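# Sort four coloured jars into matching rack holes

## Task

Get the red, yellow, green and blue jars each standing upright in the rack hole marked with its own colour. Any jar already in the rack may sit in the wrong hole and must be moved. Lower every jar into place: a jar released from more than a few centimetres up counts as a failure.

## Robot and tools

Robot: two arms, left_arm and right_arm, each ending in a five-finger hand. The right arm has a right hand and the left arm a mirrored left hand. Calibrated bases: left_arm at (+0.003, +0.320, +0.001) m, right_arm at (-0.036, -0.497, 0) m, both turned only slightly about z. A fixed post stands behind the arms. Loose objects can sometimes be nudged by an outside push.

Scene frame: origin at table-top height, midway between the nominal bases; +z up, +x out over the table, left_arm on the +y side. Image left and right do not match these names. Positions, orientations (quat wxyz), velocities and Hand targets in results use this frame, in metres, m/s and rad/s. Printed positions can be off by a few centimetres.

Hand point: a point fixed to the palm, 0.15 m out from the wrist flange and 0.05 m in front of the palm. Its +z runs along the straight fingers, +y out of the palm, and +x across the palm away from the thumb on the right hand (toward the thumb on the left hand). Straight fingertips reach 0.06 to 0.07 m past the point, with their centre lines 0.06 m behind it along -y. A wrist bracket on the little-finger side sticks out about 0.10 m and can strike things; with a level hand the wrist may hang below the point and meet the table first.

Row layout (both tools): one row is 28 numbers, each in [-1, 1], always for both arms: left dx, dy, dz, rx, ry, rz; left thumb_turn, thumb_bend, index, middle, ring, little, force_limit, speed; then the same fourteen for the right arm. The six pose numbers are offsets, not poses: they count from that arm's Hand target as it stood when the action or move began, along that Hand target's own axes. 1.0 equals 0.6 m or 180 degrees; rx, ry, rz form one rotation vector. All six at 0 asks nothing new of that arm. Commanded orientation is clipped to within 32 degrees of the measured one each step.

Hand numbers are absolute targets: -1 open (straight finger, thumb beside the palm), +1 closed (curled finger, thumb across in front of the palm). force_limit maps -1..+1 to about 0..10 N at the fingertip (0..15 N for the two thumb motors). speed rises from nearly zero at -1 to full at +0.48 and stays full above. For a soft grip use speed -0.94 or lower. With thumb_turn at +1, the hand can wrap objects about 0.035 to 0.065 m thick. There is no 'unchanged' value: to leave a hand as is, resend the eight numbers last carried out for it; if none has been sent yet, send its hand_measured six values plus hand_force_limit and hand_speed. To tighten, raise force_limit and send a more-closed target than hand_measured; to loosen, send a more-open one.

Tools:
- execute_actions(actions, cameras): actions is a list of actions; each action is up to 15 rows, one per 1/30 s step, a short one repeating its last row. Every row counts from the action's starting Hand target, not the previous row. Images return only when actions is empty or cameras names them.
- move(target, speed, blend, stop_force, zero, blocking, cameras): straight path of each hand point toward its offset in target (one row, or a list of up to 15 rows, all measured from the same starting Hand targets). speed in m/s, 0.002 to 3.6, default 0.25 (turns at twice that in rad/s); blend in m rounds corners in a list, 0 stops at each; stop_force in N, 3 to 120, ends an arm's path when it feels that much push against its motion; zero (default true) rezeroes before the move; blocking=false returns early and cannot be combined with stop_force. Paths do not avoid obstacles. Run stop_force touches slowly (about 0.005 m/s).
- wait(seconds 0 to 3600), stop(), zoom_image(camera, region [x0, y0, x1, y1] pixels, at most 504 by 504, on the latest image), show_instructions(), zero_wrist_force(arm), finished_scene(scene=1).
Cameras: cam_high, cam_low, cam_left_wrist, cam_right_wrist, each 672x504, with calibrations supplied.

Results: per arm, end_effector_position, quat, velocities (dropped when joints are still), Hand target (the next offsets count from it; the hand often rests a little short, so send the remainder as an offset), Joint positions and torques, Wrist force and Wrist torque in hand axes plus a peak line. Per hand: hand_measured, hand_stopped_by (moving, target, force, stalled, fault), hand_load_n (positive = pushed open; a lost grip shows as load near 0), hand_force_limit, hand_speed. A move adds a 'move:' line: done, off_target, moving, held or fault, with limits=paced (pose clipped) or limits=held (steps withheld).

Avoid: releasing a jar above its hole instead of lowering it; letting anything leave the table; hard impacts. A net force near 150 N or a joint torque at its limit (wrist joints 25.4 N m) stops the arm for 10 s; targets even slightly beyond a firm contact can do this. Keep the arms and hands from touching each other and never close one hand on the other's fingers. Keep each wrist away from its own base's vertical axis. Long heavy holds, stretched arms or pushing into unreachable poses heat motors: MOTOR HOT appears at 70 °C and brakes engage at 85 °C.

Each tool is called after "Emit:" as name([rows], argument=value, ...), one row to a line, values as JSON.

Reference images:

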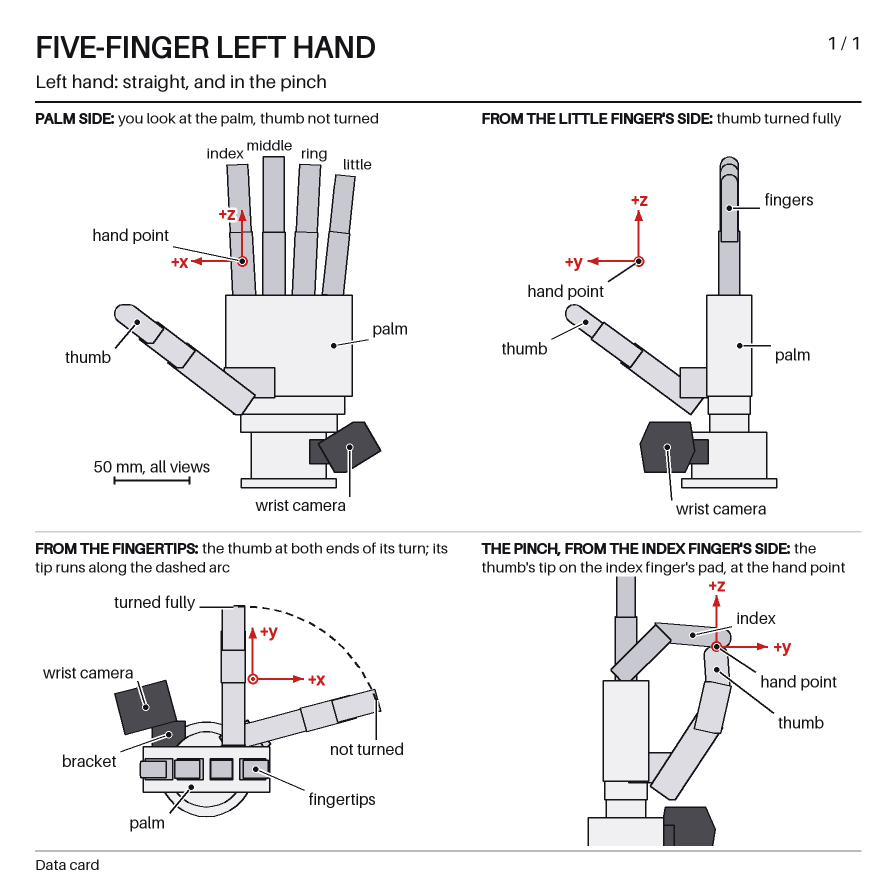

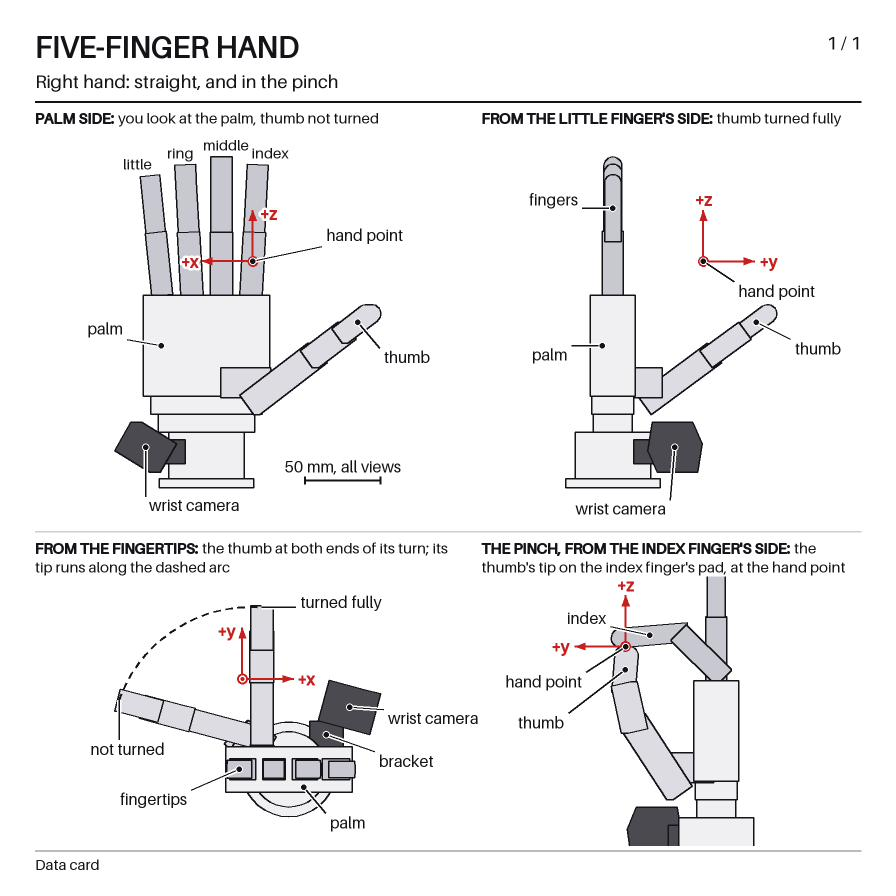

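## Session

Emit:
execute_actions(actions=[])

Scene clock: 0.00 s.
left_arm: end_effector_position=(+0.1782, +0.3806, +0.1013) hand_measured=(-1.000, -1.000, -1.000, -1.000, -1.000, -1.000) hand_load_n=(+0.0, +0.0, +0.0, +0.0, +0.0, +0.0) hand_stopped_by=(target, target, target, target, target, target) hand_force_limit=0.00 hand_speed=-0.80 end_effector_quat_wxyz=(-0.127, +0.939, -0.215, -0.235) | right_arm: end_effector_position=(+0.7969, -0.4319, +0.2771) hand_measured=(-1.000, -1.000, -1.000, -1.000, -1.000, -1.000) hand_load_n=(+0.0, +0.5, -0.5, +0.0, +0.0, +0.0) hand_stopped_by=(target, target, target, target, target, target) hand_force_limit=0.00 hand_speed=-0.80 end_effector_quat_wxyz=(+0.589, +0.675, +0.321, +0.308)
Joint positions: left_arm=[3.77 -1.682 -2.178 2.167 -2.098 2.632] | right_arm=[0.119 -0.728 0.983 -0.086 2.375 0.161]
Joint velocities: within noise
Joint torques (N m): no reading
Wrist force (N): no reading
Wrist torque (N m): no reading
Wrist force, peak (N): no reading
Hand target: left_arm +0.1782, +0.3806, +0.1013; -0.127, +0.939, -0.215, -0.235 | right_arm +0.7969, -0.4319, +0.2771; +0.589, +0.675, +0.321, +0.308

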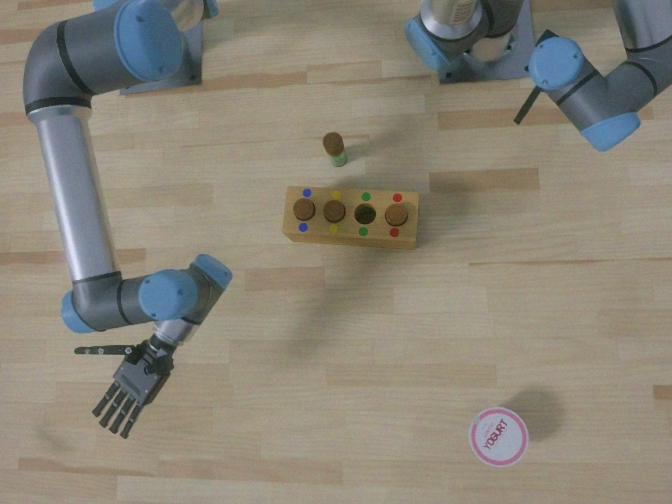

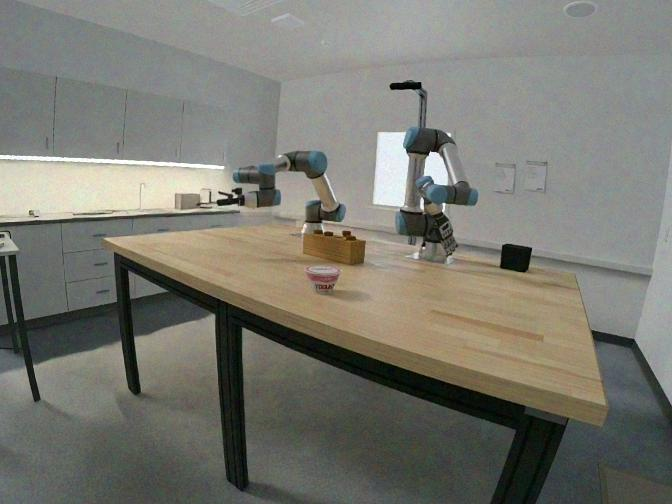

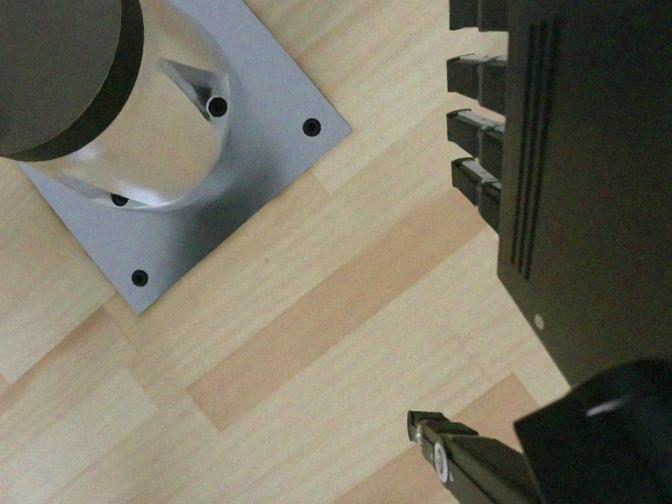

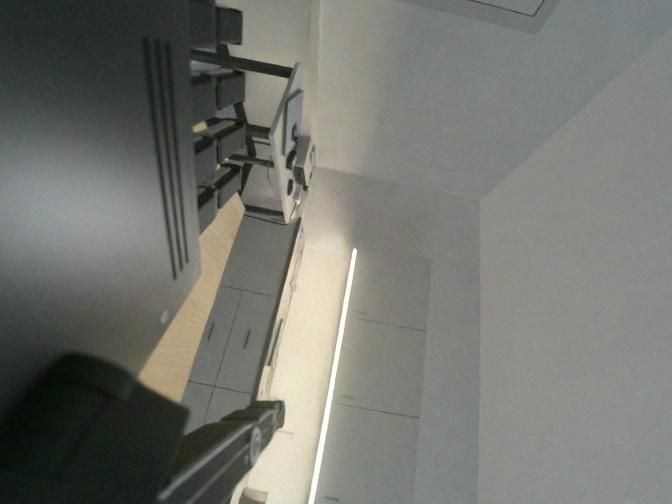

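Emit:
zoom_image(camera="cam_high", region=[240, 110, 460, 275])

Emit:
zoom_image(camera="cam_low", region=[280, 215, 390, 300])

Scaled by 2.291 from the camera's image (finer frame: 960x720).

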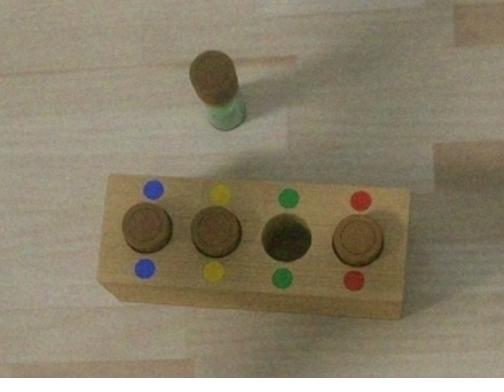

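Scaled by 4.582 from the camera's image (finer frame: 960x720).

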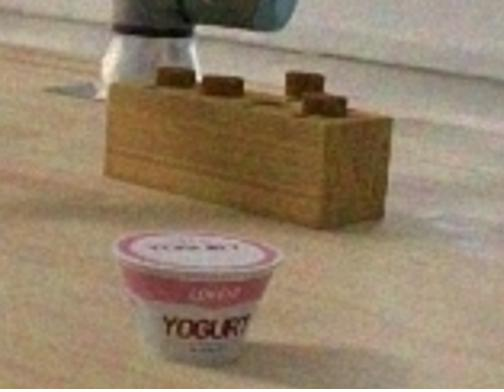

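Emit:
move([
  [-0.0817,-0.041,-0.3347,0,0,0, 1,-1,-0.1,-0.1,1,1,-0.2,-0.2, 0,0,0,0,0,0,-1,-1,-1,-1,-1,-1,0,-0.8],
  [0.3958,0.1708,-0.6042,0.3017,0.3333,0.2796, 1,-1,-0.1,-0.1,1,1,-0.2,-0.2, 0,0,0,0,0,0,-1,-1,-1,-1,-1,-1,0,-0.8],
], speed=0.35, blend=[0.04, 0], cameras=["all"])

Scene clock: 186.03 s.
left_arm: end_effector_position=(+0.4600, +0.0861, +0.2806) hand_measured=(+1.000, -1.000, -0.100, -0.100, +1.000, +1.000) hand_load_n=(+0.0, +0.0, +0.5, +0.0, +0.0, +0.0) hand_stopped_by=(target, target, target, target, target, target) hand_force_limit=-0.20 hand_speed=-0.20 end_effector_quat_wxyz=(+0.289, -0.605, +0.669, -0.320) | right_arm: end_effector_position=(+0.7969, -0.4319, +0.2771) hand_measured=(-1.000, -1.000, -1.000, -1.000, -1.000, -1.000) hand_load_n=(+0.0, +0.0, +0.0, +0.0, +0.0, -0.5) hand_stopped_by=(target, target, target, target, target, target) hand_force_limit=0.00 hand_speed=-0.80 end_effector_quat_wxyz=(+0.589, +0.675, +0.321, +0.308)
Joint positions: left_arm=[2.958 -1.575 -1.633 2.528 -1.623 3.099] | right_arm=[0.119 -0.728 0.983 -0.086 2.375 0.161]
Joint torques (N m): left_arm=[11.26 9.83 11.37 2.11 2.24 1.69] | right_arm=[-0.45 -50.1 -19.84 -0.62 0.24 0.23]
Wrist force (N): left_arm=[0.5 0.5 -1.3] | right_arm=[-0.1 -0.2 0.1]
Wrist torque (N m): left_arm=[0.17 -0.24 -0.21] | right_arm=[-0.03 0.01 -0.01]
Wrist force, peak (N): left_arm=[0.6 0.5 -1.4] | right_arm=[0.1 0.5 0.2]
Hand target: left_arm +0.4600, +0.0861, +0.2806; +0.289, -0.605, +0.669, -0.320 | right_arm +0.7969, -0.4319, +0.2771; +0.589, +0.675, +0.321, +0.308
Off the commanded pose: left_arm 0.000 m, 0 deg | right_arm 0.000 m, 0 deg.
move: done
cam_left_wrist: T_world_to_cam=[[0.62614, -0.3202, 0.71093, -0.45353], [-0.61913, -0.75841, 0.2037, 0.28712], [0.47395, -0.5677, -0.67312, 0.13233]] pos_world=[0.39902, 0.14766, 0.35301]

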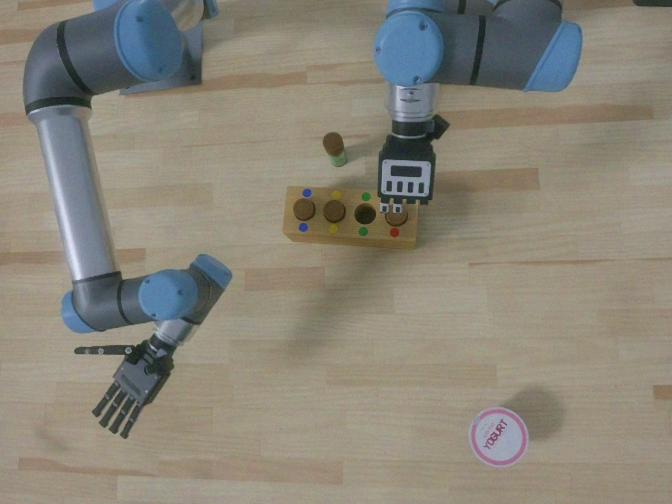

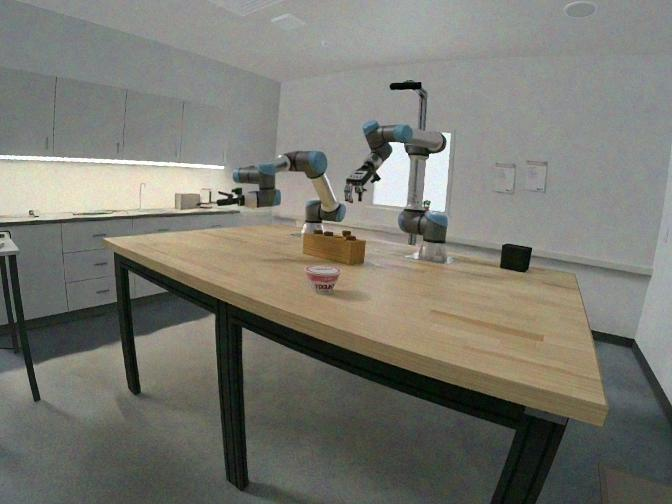

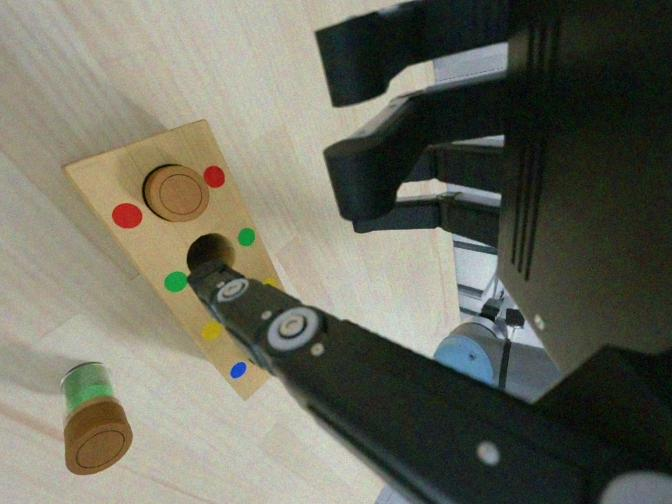

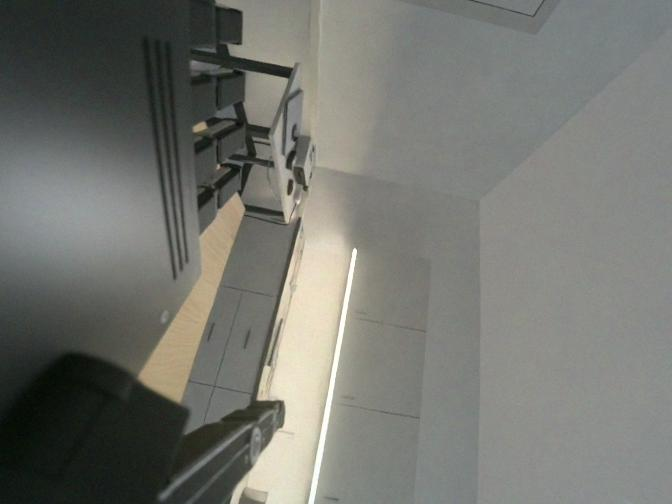

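Emit:
move(target=[-0.0033,0.1513,0.1323,0,0,0, 1,-1,-0.1,-0.1,1,1,-0.2,-0.2, 0,0,0,0,0,0,-1,-1,-1,-1,-1,-1,0,-0.8], speed=0.2, cameras=["all"])

Emit:
zoom_image(camera="cam_high", region=[340, 90, 480, 270])

Emit:
zoom_image(camera="cam_low", region=[290, 180, 400, 280])

Scene clock: 217.90 s.
left_arm: end_effector_position=(+0.4651, +0.0876, +0.1602) hand_measured=(+1.000, -1.000, -0.100, -0.100, +1.000, +1.000) hand_load_n=(+0.0, +0.0, +0.0, +0.0, +0.0, +0.0) hand_stopped_by=(target, target, target, target, target, target) hand_force_limit=-0.20 hand_speed=-0.20 end_effector_quat_wxyz=(+0.289, -0.605, +0.669, -0.320) | right_arm: end_effector_position=(+0.7969, -0.4319, +0.2771) hand_measured=(-1.000, -1.000, -1.000, -1.000, -1.000, -1.000) hand_load_n=(+0.0, +0.0, +0.0, +0.0, +0.0, +0.0) hand_stopped_by=(target, target, target, target, target, target) hand_force_limit=0.00 hand_speed=-0.80 end_effector_quat_wxyz=(+0.589, +0.675, +0.321, +0.308)
Joint positions: left_arm=[2.965 -1.648 -1.873 2.842 -1.618 3.104] | right_arm=[0.119 -0.728 0.983 -0.086 2.375 0.161]
Joint torques (N m): left_arm=[11.23 11.43 9.85 2.02 2.45 1.31] | right_arm=[-0.34 -50.03 -20.45 -0.52 0.2 -0.27]
Wrist force (N): left_arm=[0.6 0.5 -1.2] | right_arm=[0.1 0.1 0.1]
Wrist torque (N m): left_arm=[0.16 -0.24 -0.21] | right_arm=[0.00 -0.02 0.01]
Wrist force, peak (N): left_arm=[0.4 -0.3 -2.2] | right_arm=[0.0 0.2 0.6]
Hand target: left_arm +0.4651, +0.0876, +0.1601; +0.289, -0.605, +0.669, -0.320 | right_arm +0.7969, -0.4319, +0.2771; +0.589, +0.675, +0.321, +0.308
Off the commanded pose: left_arm 0.000 m, 0 deg | right_arm 0.000 m, 0 deg.
move: done
cam_left_wrist: T_world_to_cam=[[0.62603, -0.32031, 0.71098, -0.37053], [-0.61927, -0.75831, 0.20364, 0.31594], [0.47392, -0.56777, -0.67308, 0.04978]] pos_world=[0.40402, 0.14916, 0.23261]

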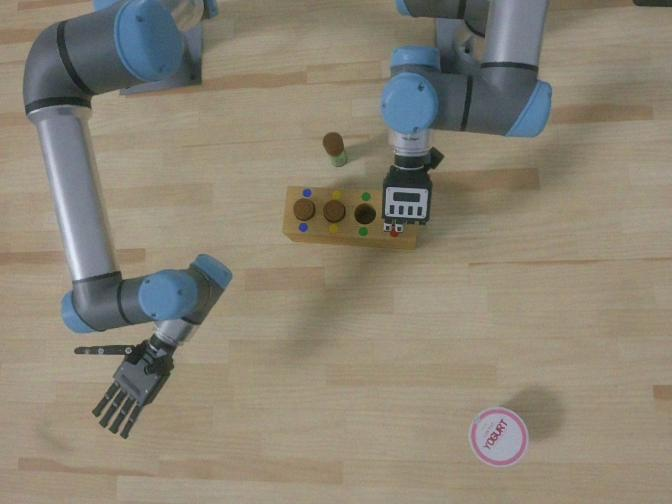

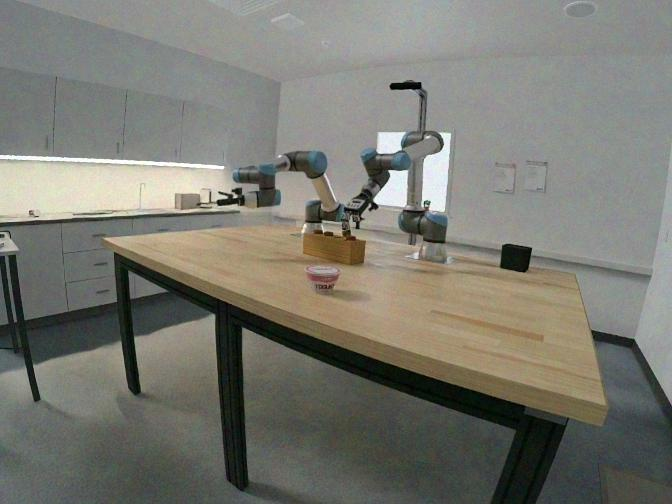

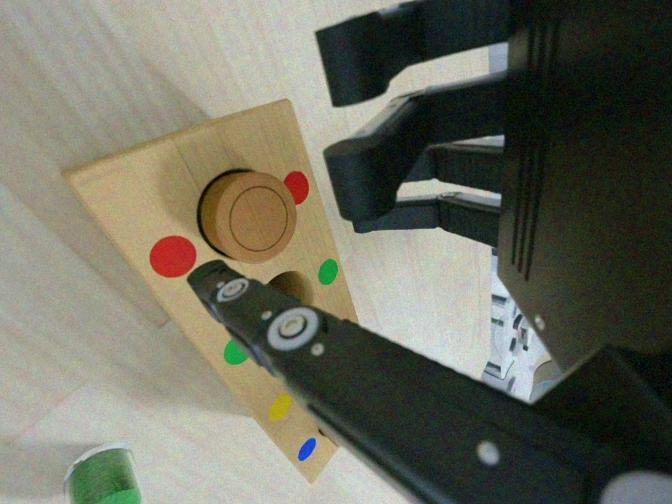

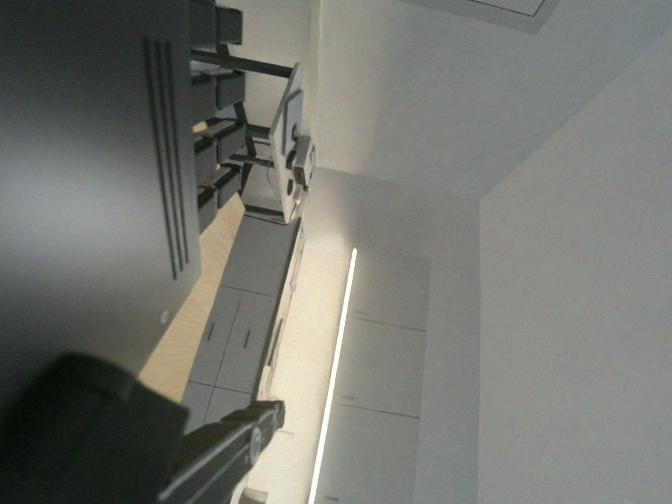

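Scaled by 2.800 from the camera's image (finer frame: 960x720).

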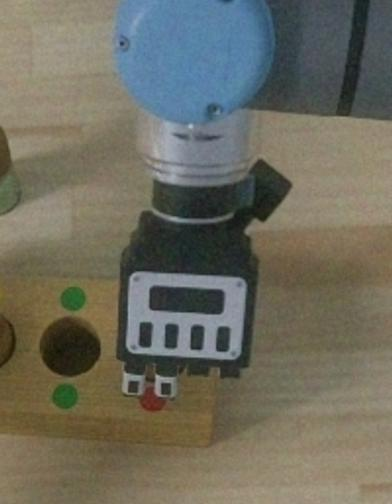

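Scaled by 4.582 from the camera's image (finer frame: 960x720).

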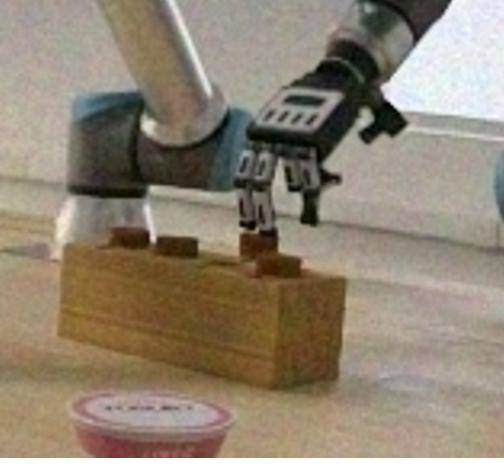

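Emit:
move(target=[0,0.0443,0.0359,0,0,0, 1,-1,-0.1,-0.1,1,1,-0.2,-0.2, 0,0,0,0,0,0,-1,-1,-1,-1,-1,-1,0,-0.8], speed=0.08, stop_force=8, cameras=["cam_left_wrist", "cam_low"])

Emit:
zoom_image(camera="cam_low", region=[290, 200, 390, 280])

Scene clock: 237.07 s.
left_arm: end_effector_position=(+0.4652, +0.0876, +0.1259) hand_measured=(+1.000, -1.000, -0.100, -0.100, +1.000, +1.000) hand_load_n=(+0.0, +0.0, +0.0, +0.0, +0.0, +0.0) hand_stopped_by=(target, target, target, target, target, target) hand_force_limit=-0.20 hand_speed=-0.20 end_effector_quat_wxyz=(+0.289, -0.605, +0.669, -0.320) | right_arm: end_effector_position=(+0.7969, -0.4319, +0.2771) hand_measured=(-1.000, -1.000, -1.000, -1.000, -1.000, -1.000) hand_load_n=(+0.0, +0.0, +0.0, +0.0, +0.0, +0.0) hand_stopped_by=(target, target, target, target, target, target) hand_force_limit=0.00 hand_speed=-0.80 end_effector_quat_wxyz=(+0.589, +0.675, +0.321, +0.308)
Joint positions: left_arm=[2.965 -1.683 -1.93 2.934 -1.618 3.104] | right_arm=[0.119 -0.728 0.983 -0.086 2.375 0.161]
Joint torques (N m): left_arm=[-5.36 12.19 9.01 2 2.25 1.62] | right_arm=[-0.42 -51.05 -19.94 -0.67 0.37 -0.2]
Wrist force (N): left_arm=[0.5 0.4 -1.3] | right_arm=[-0.2 0.2 0.4]
Wrist torque (N m): left_arm=[0.14 -0.24 -0.21] | right_arm=[0.02 0.02 0.00]
Wrist force, peak (N): left_arm=[0.6 0.6 -1.6] | right_arm=[-0.2 0.0 0.6]
Hand target: left_arm +0.4652, +0.0876, +0.1259; +0.289, -0.605, +0.669, -0.320 | right_arm +0.7969, -0.4319, +0.2771; +0.589, +0.675, +0.321, +0.308
Off the commanded pose: left_arm 0.000 m, 0 deg | right_arm 0.000 m, 0 deg.
move: done
cam_left_wrist: T_world_to_cam=[[0.62603, -0.32015, 0.71105, -0.34631], [-0.61918, -0.75837, 0.20368, 0.32301], [0.47403, -0.56778, -0.67299, 0.02654]] pos_world=[0.40422, 0.14916, 0.19831]
Images, in order (width x height): cam_low 672x504, cam_left_wrist 672x504.

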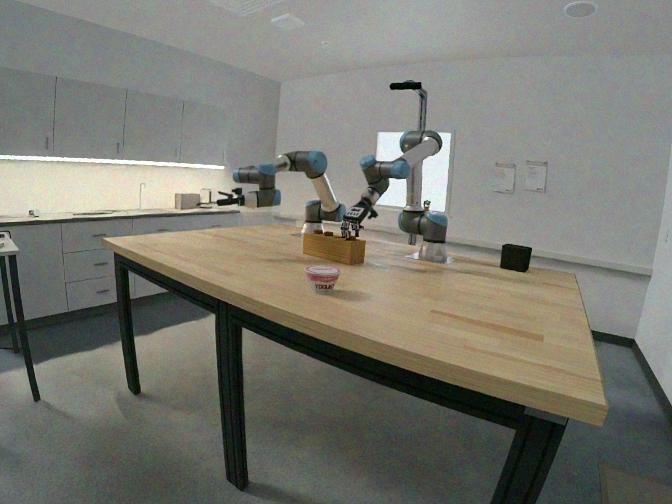

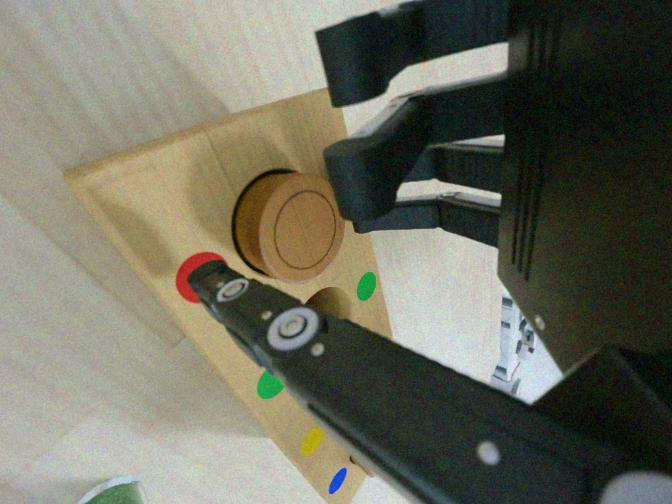

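Scaled by 5.040 from the camera's image (finer frame: 960x720).

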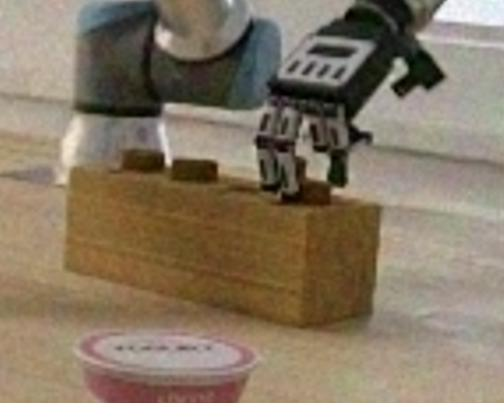

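Emit:
move(target=[0,0.0155,0.0126,0,0,0, 1,-1,-0.1,-0.1,1,1,-0.2,-0.2, 0,0,0,0,0,0,-1,-1,-1,-1,-1,-1,0,-0.8], speed=0.008, stop_force=3, cameras=["cam_left_wrist"])

Scene clock: 242.43 s.
left_arm: end_effector_position=(+0.4652, +0.0876, +0.1234) hand_measured=(+1.000, -1.000, -0.100, -0.100, +1.000, +1.000) hand_load_n=(+0.0, +0.0, +0.5, +0.0, +0.0, +0.0) hand_stopped_by=(target, target, target, target, target, target) hand_force_limit=-0.20 hand_speed=-0.20 end_effector_quat_wxyz=(+0.289, -0.605, +0.669, -0.320) | right_arm: end_effector_position=(+0.7969, -0.4319, +0.2771) hand_measured=(-1.000, -1.000, -1.000, -1.000, -1.000, -1.000) hand_load_n=(+0.0, +0.0, +0.0, +0.0, +0.0, +0.0) hand_stopped_by=(target, target, target, target, target, target) hand_force_limit=0.00 hand_speed=-0.80 end_effector_quat_wxyz=(+0.589, +0.675, +0.321, +0.308)
Joint positions: left_arm=[2.965 -1.686 -1.934 2.94 -1.618 3.104] | right_arm=[0.119 -0.728 0.983 -0.086 2.375 0.161]
Joint torques (N m): left_arm=[-10.65 30.98 30.05 -2.45 1.93 1.77] | right_arm=[0.54 -49.63 -19.93 -0.62 0.25 -0.15]
Wrist force (N): left_arm=[0.5 -1.8 -2.5] | right_arm=[-0.1 0.2 0.2]
Wrist torque (N m): left_arm=[0.18 -0.27 -0.17] | right_arm=[0.02 0.00 0.00]
Wrist force, peak (N): left_arm=[0.3 -8.1 -5.4] | right_arm=[-0.2 0.1 0.5]
Hand target: left_arm +0.4652, +0.0876, +0.1234; +0.289, -0.605, +0.669, -0.320 (not the last commanded pose) | right_arm +0.7969, -0.4319, +0.2771; +0.589, +0.675, +0.321, +0.308
Off the commanded pose: left_arm 0.010 m, 0 deg | right_arm 0.000 m, 0 deg.
move: contact (left_arm)
cam_left_wrist: T_world_to_cam=[[0.62607, -0.32025, 0.71097, -0.34453], [-0.61922, -0.75834, 0.20369, 0.32345], [0.47392, -0.56777, -0.67308, 0.02503]] pos_world=[0.40412, 0.14916, 0.19591]

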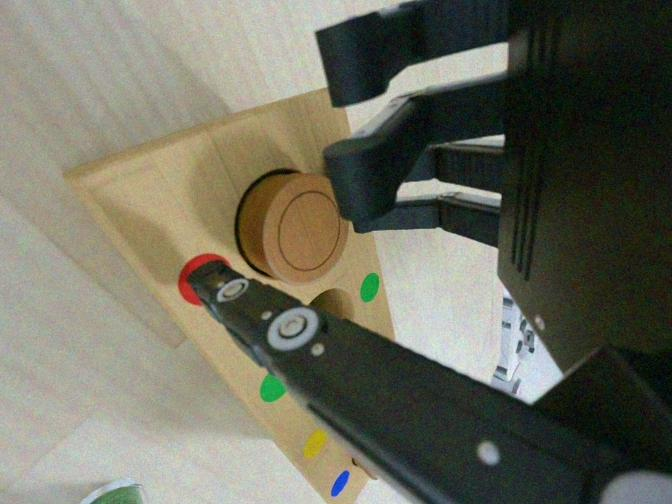

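Emit:
move([
  [0,-0.0052,-0.0042,0,0,0, 1,-1,-0.1,-0.1,1,1,-0.2,-0.2, 0,0,0,0,0,0,-1,-1,-1,-1,-1,-1,0,-0.8],
  [0,-0.0052,-0.0042,0,0,0, 1,-0.5,0.5,0.5,1,1,-0.6,-0.92, 0,0,0,0,0,0,-1,-1,-1,-1,-1,-1,0,-0.8],
], speed=0.03, cameras=["cam_left_wrist"])

Scene clock: 254.77 s.
left_arm: end_effector_position=(+0.4652, +0.0876, +0.1275) hand_measured=(+1.000, -0.728, +0.056, +0.010, +1.000, +1.000) hand_load_n=(+0.0, +3.0, +2.5, +2.5, +0.0, +0.0) hand_stopped_by=(target, force, force, force, target, target) hand_force_limit=-0.60 hand_speed=-0.92 end_effector_quat_wxyz=(+0.289, -0.605, +0.669, -0.320) | right_arm: end_effector_position=(+0.7969, -0.4319, +0.2771) hand_measured=(-1.000, -1.000, -1.000, -1.000, -1.000, -1.000) hand_load_n=(+0.0, +0.0, +0.0, +0.0, +0.0, +0.0) hand_stopped_by=(target, target, target, target, target, target) hand_force_limit=0.00 hand_speed=-0.80 end_effector_quat_wxyz=(+0.589, +0.675, +0.321, +0.308)
Joint positions: left_arm=[2.965 -1.681 -1.927 2.929 -1.618 3.104] | right_arm=[0.119 -0.728 0.983 -0.086 2.375 0.161]
Joint torques (N m): left_arm=[-11.36 29.79 20.59 -2.61 1.77 1.26] | right_arm=[0.67 -48.98 -19.51 -0.8 0.24 -0.19]
Wrist force (N): left_arm=[0.7 -0.1 0.3] | right_arm=[0.0 0.0 0.2]
Wrist torque (N m): left_arm=[0.15 -0.25 -0.19] | right_arm=[-0.01 0.00 0.00]
Wrist force, peak (N): left_arm=[0.4 -2.2 -2.8] | right_arm=[-0.2 0.0 0.5]
Hand target: left_arm +0.4652, +0.0876, +0.1275; +0.289, -0.605, +0.669, -0.320 | right_arm +0.7969, -0.4319, +0.2771; +0.589, +0.675, +0.321, +0.308
Off the commanded pose: left_arm 0.000 m, 0 deg | right_arm 0.000 m, 0 deg.
move: done
cam_left_wrist: T_world_to_cam=[[0.62596, -0.32023, 0.71107, -0.34741], [-0.61925, -0.75834, 0.20361, 0.32272], [0.47403, -0.56778, -0.67299, 0.02762]] pos_world=[0.40422, 0.14916, 0.19991]

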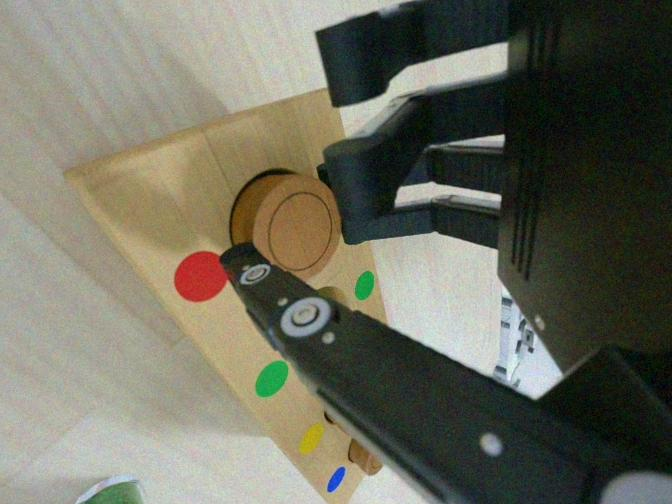

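Emit:
move([
  [0,0,0,0,0,0, 1,-0.4,0.6,0.6,1,1,0.0,-0.92, 0,0,0,0,0,0,-1,-1,-1,-1,-1,-1,0,-0.8],
  [0,-0.0648,-0.0524,0,0,0, 1,-0.4,0.6,0.6,1,1,0.0,-0.92, 0,0,0,0,0,0,-1,-1,-1,-1,-1,-1,0,-0.8],
], speed=0.05, cameras=["all"])

Emit:
zoom_image(camera="cam_low", region=[290, 200, 390, 280])

Scene clock: 263.83 s.
left_arm: end_effector_position=(+0.4651, +0.0876, +0.1774) hand_measured=(+1.000, -0.718, +0.076, +0.024, +1.000, +1.000) hand_load_n=(+0.0, +8.0, +5.0, +3.5, +0.0, +0.0) hand_stopped_by=(target, force, force, force, target, target) hand_force_limit=0.00 hand_speed=-0.92 end_effector_quat_wxyz=(+0.289, -0.605, +0.669, -0.320) | right_arm: end_effector_position=(+0.7969, -0.4319, +0.2771) hand_measured=(-1.000, -1.000, -1.000, -1.000, -1.000, -1.000) hand_load_n=(+0.0, +0.0, +0.0, +0.0, +0.0, +0.0) hand_stopped_by=(target, target, target, target, target, target) hand_force_limit=0.00 hand_speed=-0.80 end_effector_quat_wxyz=(+0.589, +0.675, +0.321, +0.308)
Joint positions: left_arm=[2.965 -1.633 -1.842 2.796 -1.618 3.104] | right_arm=[0.119 -0.728 0.983 -0.086 2.375 0.161]
Joint torques (N m): left_arm=[-9.82 31.77 32.43 -2.59 0.9 -1.31] | right_arm=[-0.26 -51.07 -19.75 -0.77 0.19 -0.18]
Wrist force (N): left_arm=[0.8 1.7 -0.5] | right_arm=[0.0 0.1 0.4]
Wrist torque (N m): left_arm=[0.20 -0.29 -0.20] | right_arm=[0.00 -0.01 0.00]
Wrist force, peak (N): left_arm=[0.2 -2.2 1.5] | right_arm=[0.0 0.2 0.5]
Hand target: left_arm +0.4651, +0.0876, +0.1775; +0.289, -0.605, +0.669, -0.320 | right_arm +0.7969, -0.4319, +0.2771; +0.589, +0.675, +0.321, +0.308
Off the commanded pose: left_arm 0.000 m, 0 deg | right_arm 0.000 m, 0 deg.
move: done
cam_left_wrist: T_world_to_cam=[[0.62604, -0.32021, 0.71101, -0.38285], [-0.61923, -0.75833, 0.2037, 0.31247], [0.47395, -0.56781, -0.67303, 0.06129]] pos_world=[0.40412, 0.14916, 0.24981]

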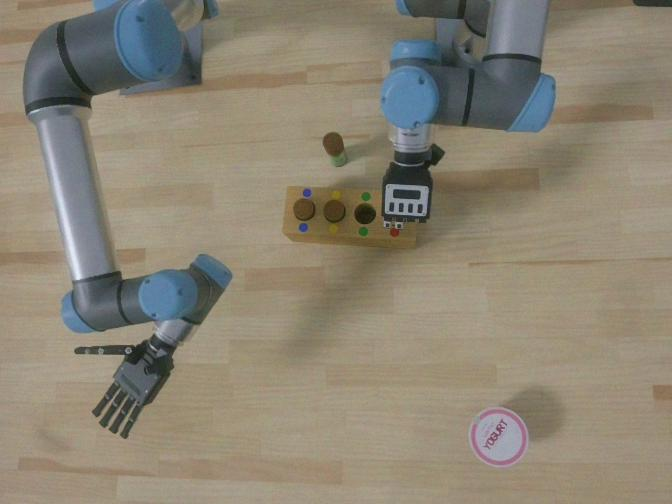

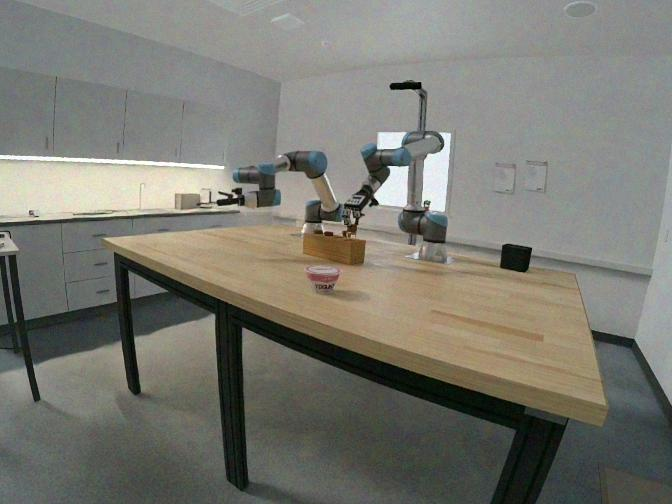

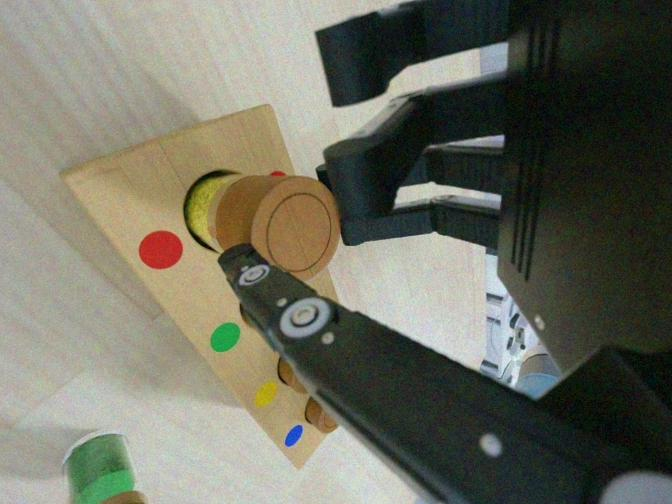

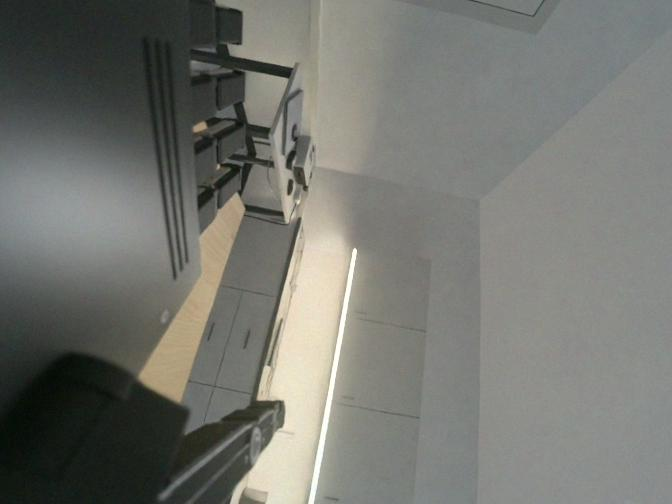

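Scaled by 5.040 from the camera's image (finer frame: 960x720).

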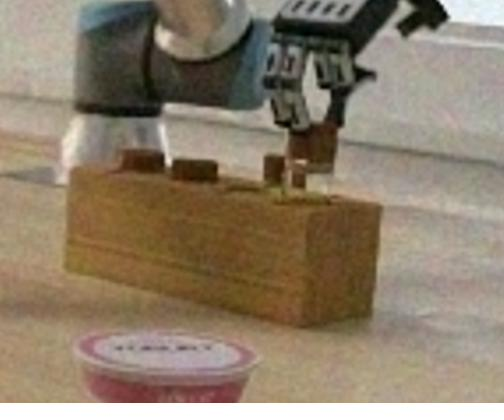

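Emit:
move([
  [0,-0.0907,-0.0734,0,0,0, 1,-0.4,0.6,0.6,1,1,0.0,-0.92, 0,0,0,0,0,0,-1,-1,-1,-1,-1,-1,0,-0.8],
  [0.1052,-0.0907,-0.0734,0,0,0, 1,-0.4,0.6,0.6,1,1,0.0,-0.92, 0,0,0,0,0,0,-1,-1,-1,-1,-1,-1,0,-0.8],
], speed=0.1, blend=[0.005, 0], cameras=["all"])

Emit:
zoom_image(camera="cam_high", region=[270, 130, 430, 260])

Emit:
zoom_image(camera="cam_low", region=[290, 190, 390, 280])

Emit:
zoom_image(camera="cam_left_wrist", region=[0, 80, 400, 480])

Scene clock: 275.73 s.
left_arm: end_effector_position=(+0.4586, +0.0249, +0.2475) hand_measured=(+1.000, -0.718, +0.076, +0.024, +1.000, +1.000) hand_load_n=(+0.5, +8.0, +4.5, +3.5, +0.0, +0.0) hand_stopped_by=(target, force, force, force, target, target) hand_force_limit=0.00 hand_speed=-0.92 end_effector_quat_wxyz=(+0.289, -0.605, +0.669, -0.320) | right_arm: end_effector_position=(+0.7969, -0.4319, +0.2771) hand_measured=(-1.000, -1.000, -1.000, -1.000, -1.000, -1.000) hand_load_n=(+0.0, +0.5, +0.0, +0.0, +0.0, +0.0) hand_stopped_by=(target, target, target, target, target, target) hand_force_limit=0.00 hand_speed=-0.80 end_effector_quat_wxyz=(+0.589, +0.675, +0.321, +0.308)
Joint positions: left_arm=[2.787 -1.672 -1.617 2.597 -1.756 2.99] | right_arm=[0.119 -0.728 0.983 -0.086 2.375 0.161]
Joint torques (N m): left_arm=[-11.9 14.52 34.15 -2.53 -2.91 -1.62] | right_arm=[-0.73 -50.8 -19.46 -0.6 0.18 -0.04]
Wrist force (N): left_arm=[0.4 1.6 -0.4] | right_arm=[0.0 -0.1 0.2]
Wrist torque (N m): left_arm=[0.18 -0.23 -0.09] | right_arm=[-0.02 -0.01 0.00]
Wrist force, peak (N): left_arm=[0.7 2.7 -0.1] | right_arm=[-0.3 0.4 0.2]
Hand target: left_arm +0.4586, +0.0248, +0.2475; +0.289, -0.605, +0.669, -0.320 | right_arm +0.7969, -0.4319, +0.2771; +0.589, +0.675, +0.321, +0.308
Off the commanded pose: left_arm 0.000 m, 0 deg | right_arm 0.000 m, 0 deg.
move: done
cam_left_wrist: T_world_to_cam=[[0.62604, -0.32021, 0.71101, -0.44864], [-0.61923, -0.75833, 0.2037, 0.24656], [0.47395, -0.56781, -0.67303, 0.076]] pos_world=[0.39752, 0.08646, 0.31991]

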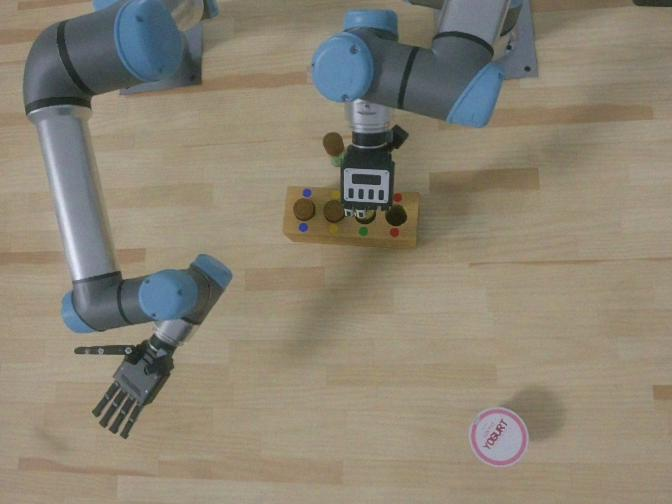

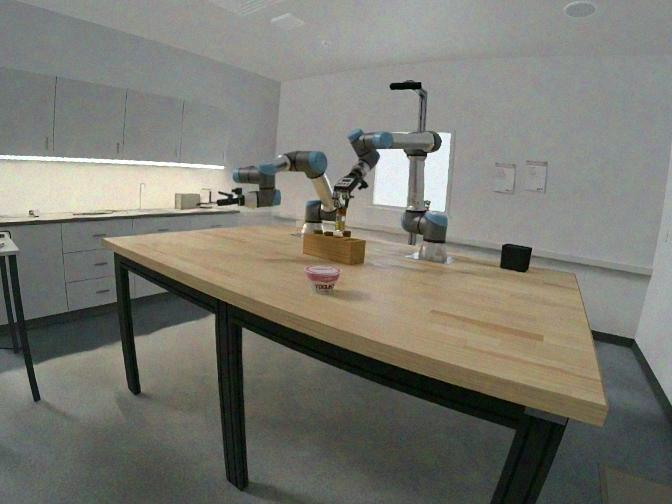

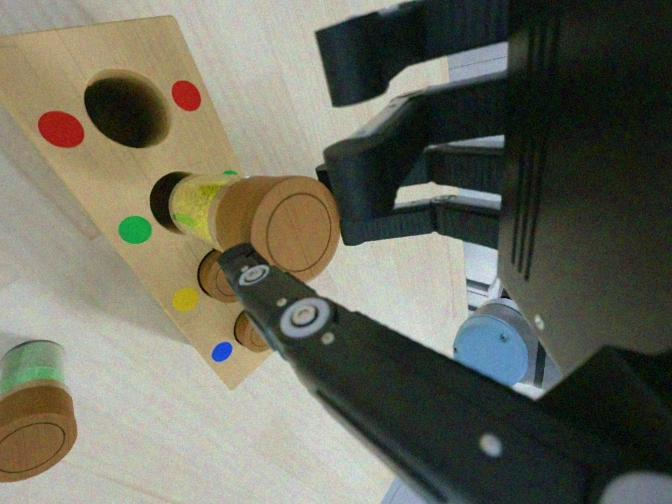

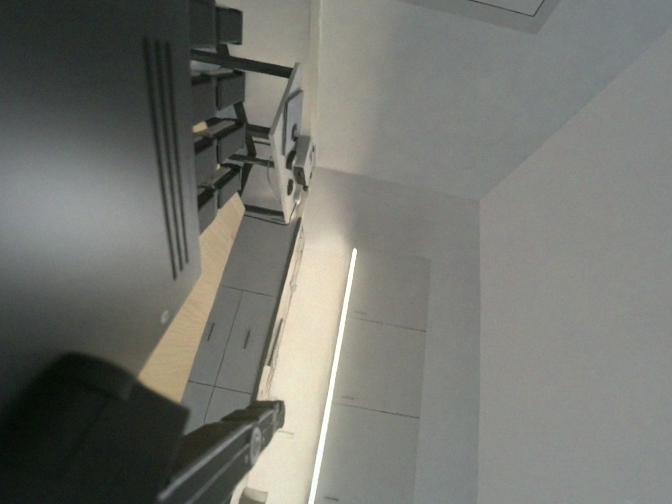

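Scaled by 3.150 from the camera's image (finer frame: 960x720).

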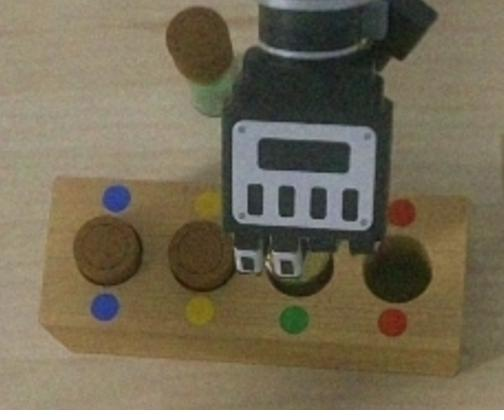

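Scaled by 5.040 from the camera's image (finer frame: 960x720).

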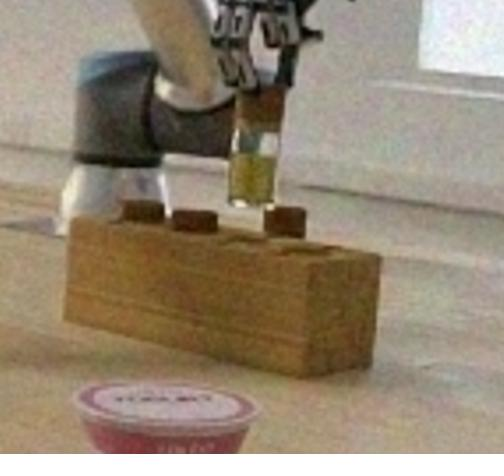

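Scaled by 1.260 from the camera's image (finer frame: 960x720).

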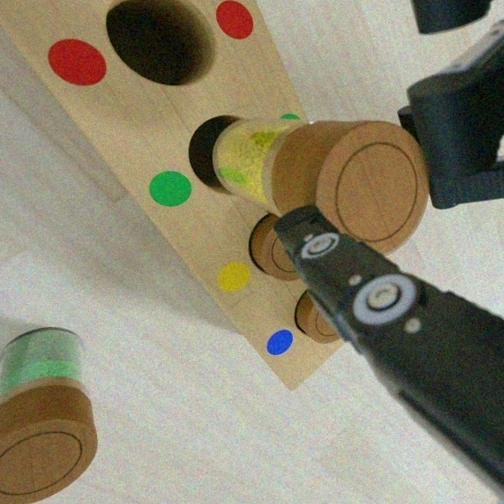

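Emit:
move(target=[0,0.1502,0.1216,0,0,0, 1,-0.4,0.6,0.6,1,1,0.0,-0.92, 0,0,0,0,0,0,-1,-1,-1,-1,-1,-1,0,-0.8], speed=0.05, stop_force=5, cameras=["cam_left_wrist","cam_low"])

Scene clock: 284.40 s.
left_arm: end_effector_position=(+0.4588, +0.0248, +0.1315) hand_measured=(+1.000, -0.718, +0.076, +0.024, +1.000, +1.000) hand_load_n=(+1.0, +7.0, +6.0, +4.5, +0.0, +0.0) hand_stopped_by=(target, force, force, force, target, target) hand_force_limit=0.00 hand_speed=-0.92 end_effector_quat_wxyz=(+0.289, -0.605, +0.669, -0.320) | right_arm: end_effector_position=(+0.7969, -0.4319, +0.2771) hand_measured=(-1.000, -1.000, -1.000, -1.000, -1.000, -1.000) hand_load_n=(+0.0, +0.0, +0.0, +0.0, +0.0, +0.0) hand_stopped_by=(target, target, target, target, target, target) hand_force_limit=0.00 hand_speed=-0.80 end_effector_quat_wxyz=(+0.589, +0.675, +0.321, +0.308)
Joint positions: left_arm=[2.787 -1.754 -1.833 2.894 -1.756 2.99] | right_arm=[0.119 -0.728 0.983 -0.086 2.375 0.161]
Joint torques (N m): left_arm=[10.36 15 7.95 1.26 2.03 1.84] | right_arm=[-0.66 -51.17 -18.23 -0.51 0.32 0.09]
Wrist force (N): left_arm=[1.8 -1.9 0.9] | right_arm=[-0.1 -0.1 0.2]
Wrist torque (N m): left_arm=[0.05 -0.26 -0.05] | right_arm=[-0.02 0.01 -0.01]
Wrist force, peak (N): left_arm=[2.0 -2.2 0.8] | right_arm=[-0.3 0.3 0.4]
Hand target: left_arm +0.4588, +0.0248, +0.1315; +0.289, -0.605, +0.669, -0.320 | right_arm +0.7969, -0.4319, +0.2771; +0.589, +0.675, +0.321, +0.308
Off the commanded pose: left_arm 0.000 m, 0 deg | right_arm 0.000 m, 0 deg.
move: done
cam_left_wrist: T_world_to_cam=[[0.62607, -0.32025, 0.71097, -0.36638], [-0.61922, -0.75834, 0.20369, 0.2703], [0.47392, -0.56777, -0.67308, -0.00225]] pos_world=[0.39782, 0.08636, 0.20391]
Images, in order (width x height): cam_low 672x504, cam_left_wrist 672x504.

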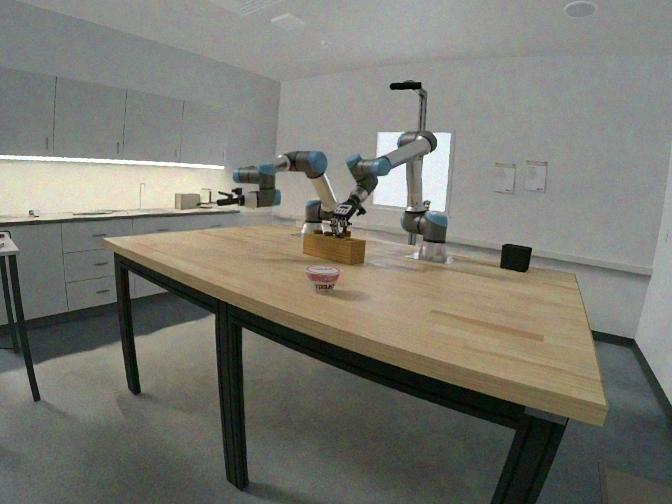

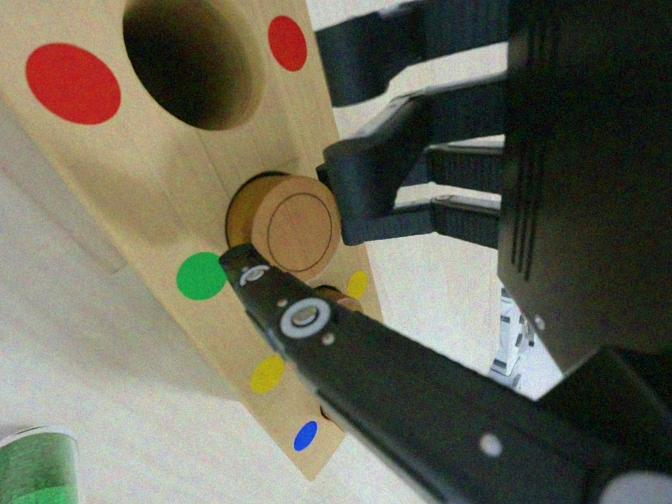

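Emit:
move(target=[0.0013,0.0078,0.0063,0,0,0, 1,-0.4,0.6,0.6,1,1,0.0,-0.92, 0,0,0,0,0,0,-1,-1,-1,-1,-1,-1,0,-0.8], speed=0.01, stop_force=3)

Scene clock: 291.03 s.
left_arm: end_effector_position=(+0.4588, +0.0243, +0.1273) hand_measured=(+1.000, -0.718, +0.076, +0.024, +1.000, +1.000) hand_load_n=(+0.5, +7.0, +6.0, +4.5, +0.0, +0.0) hand_stopped_by=(target, force, force, force, target, target) hand_force_limit=0.00 hand_speed=-0.92 end_effector_quat_wxyz=(+0.289, -0.605, +0.669, -0.320) | right_arm: end_effector_position=(+0.7969, -0.4319, +0.2771) hand_measured=(-1.000, -1.000, -1.000, -1.000, -1.000, -1.000) hand_load_n=(+0.0, +0.0, +0.0, +0.0, +0.0, +0.0) hand_stopped_by=(target, target, target, target, target, target) hand_force_limit=0.00 hand_speed=-0.80 end_effector_quat_wxyz=(+0.589, +0.675, +0.321, +0.308)
Joint positions: left_arm=[2.785 -1.759 -1.839 2.905 -1.757 2.989] | right_arm=[0.119 -0.728 0.983 -0.086 2.375 0.161]
Joint torques (N m): left_arm=[11.44 33.79 28.48 -3.27 2.15 1.91] | right_arm=[0.3 -50.3 -18.15 -0.67 0.11 -0.03]
Wrist force (N): left_arm=[1.3 -3.9 -0.6] | right_arm=[-0.2 0.2 0.2]
Wrist torque (N m): left_arm=[0.07 -0.26 -0.03] | right_arm=[0.02 0.01 0.00]
Wrist force, peak (N): left_arm=[1.0 -8.7 -3.9] | right_arm=[-0.1 0.1 0.6]
Hand target: left_arm +0.4588, +0.0243, +0.1273; +0.289, -0.605, +0.669, -0.320 (not the last commanded pose) | right_arm +0.7969, -0.4319, +0.2771; +0.589, +0.675, +0.321, +0.308
Off the commanded pose: left_arm 0.002 m, 0 deg | right_arm 0.000 m, 0 deg.
move: contact (left_arm)


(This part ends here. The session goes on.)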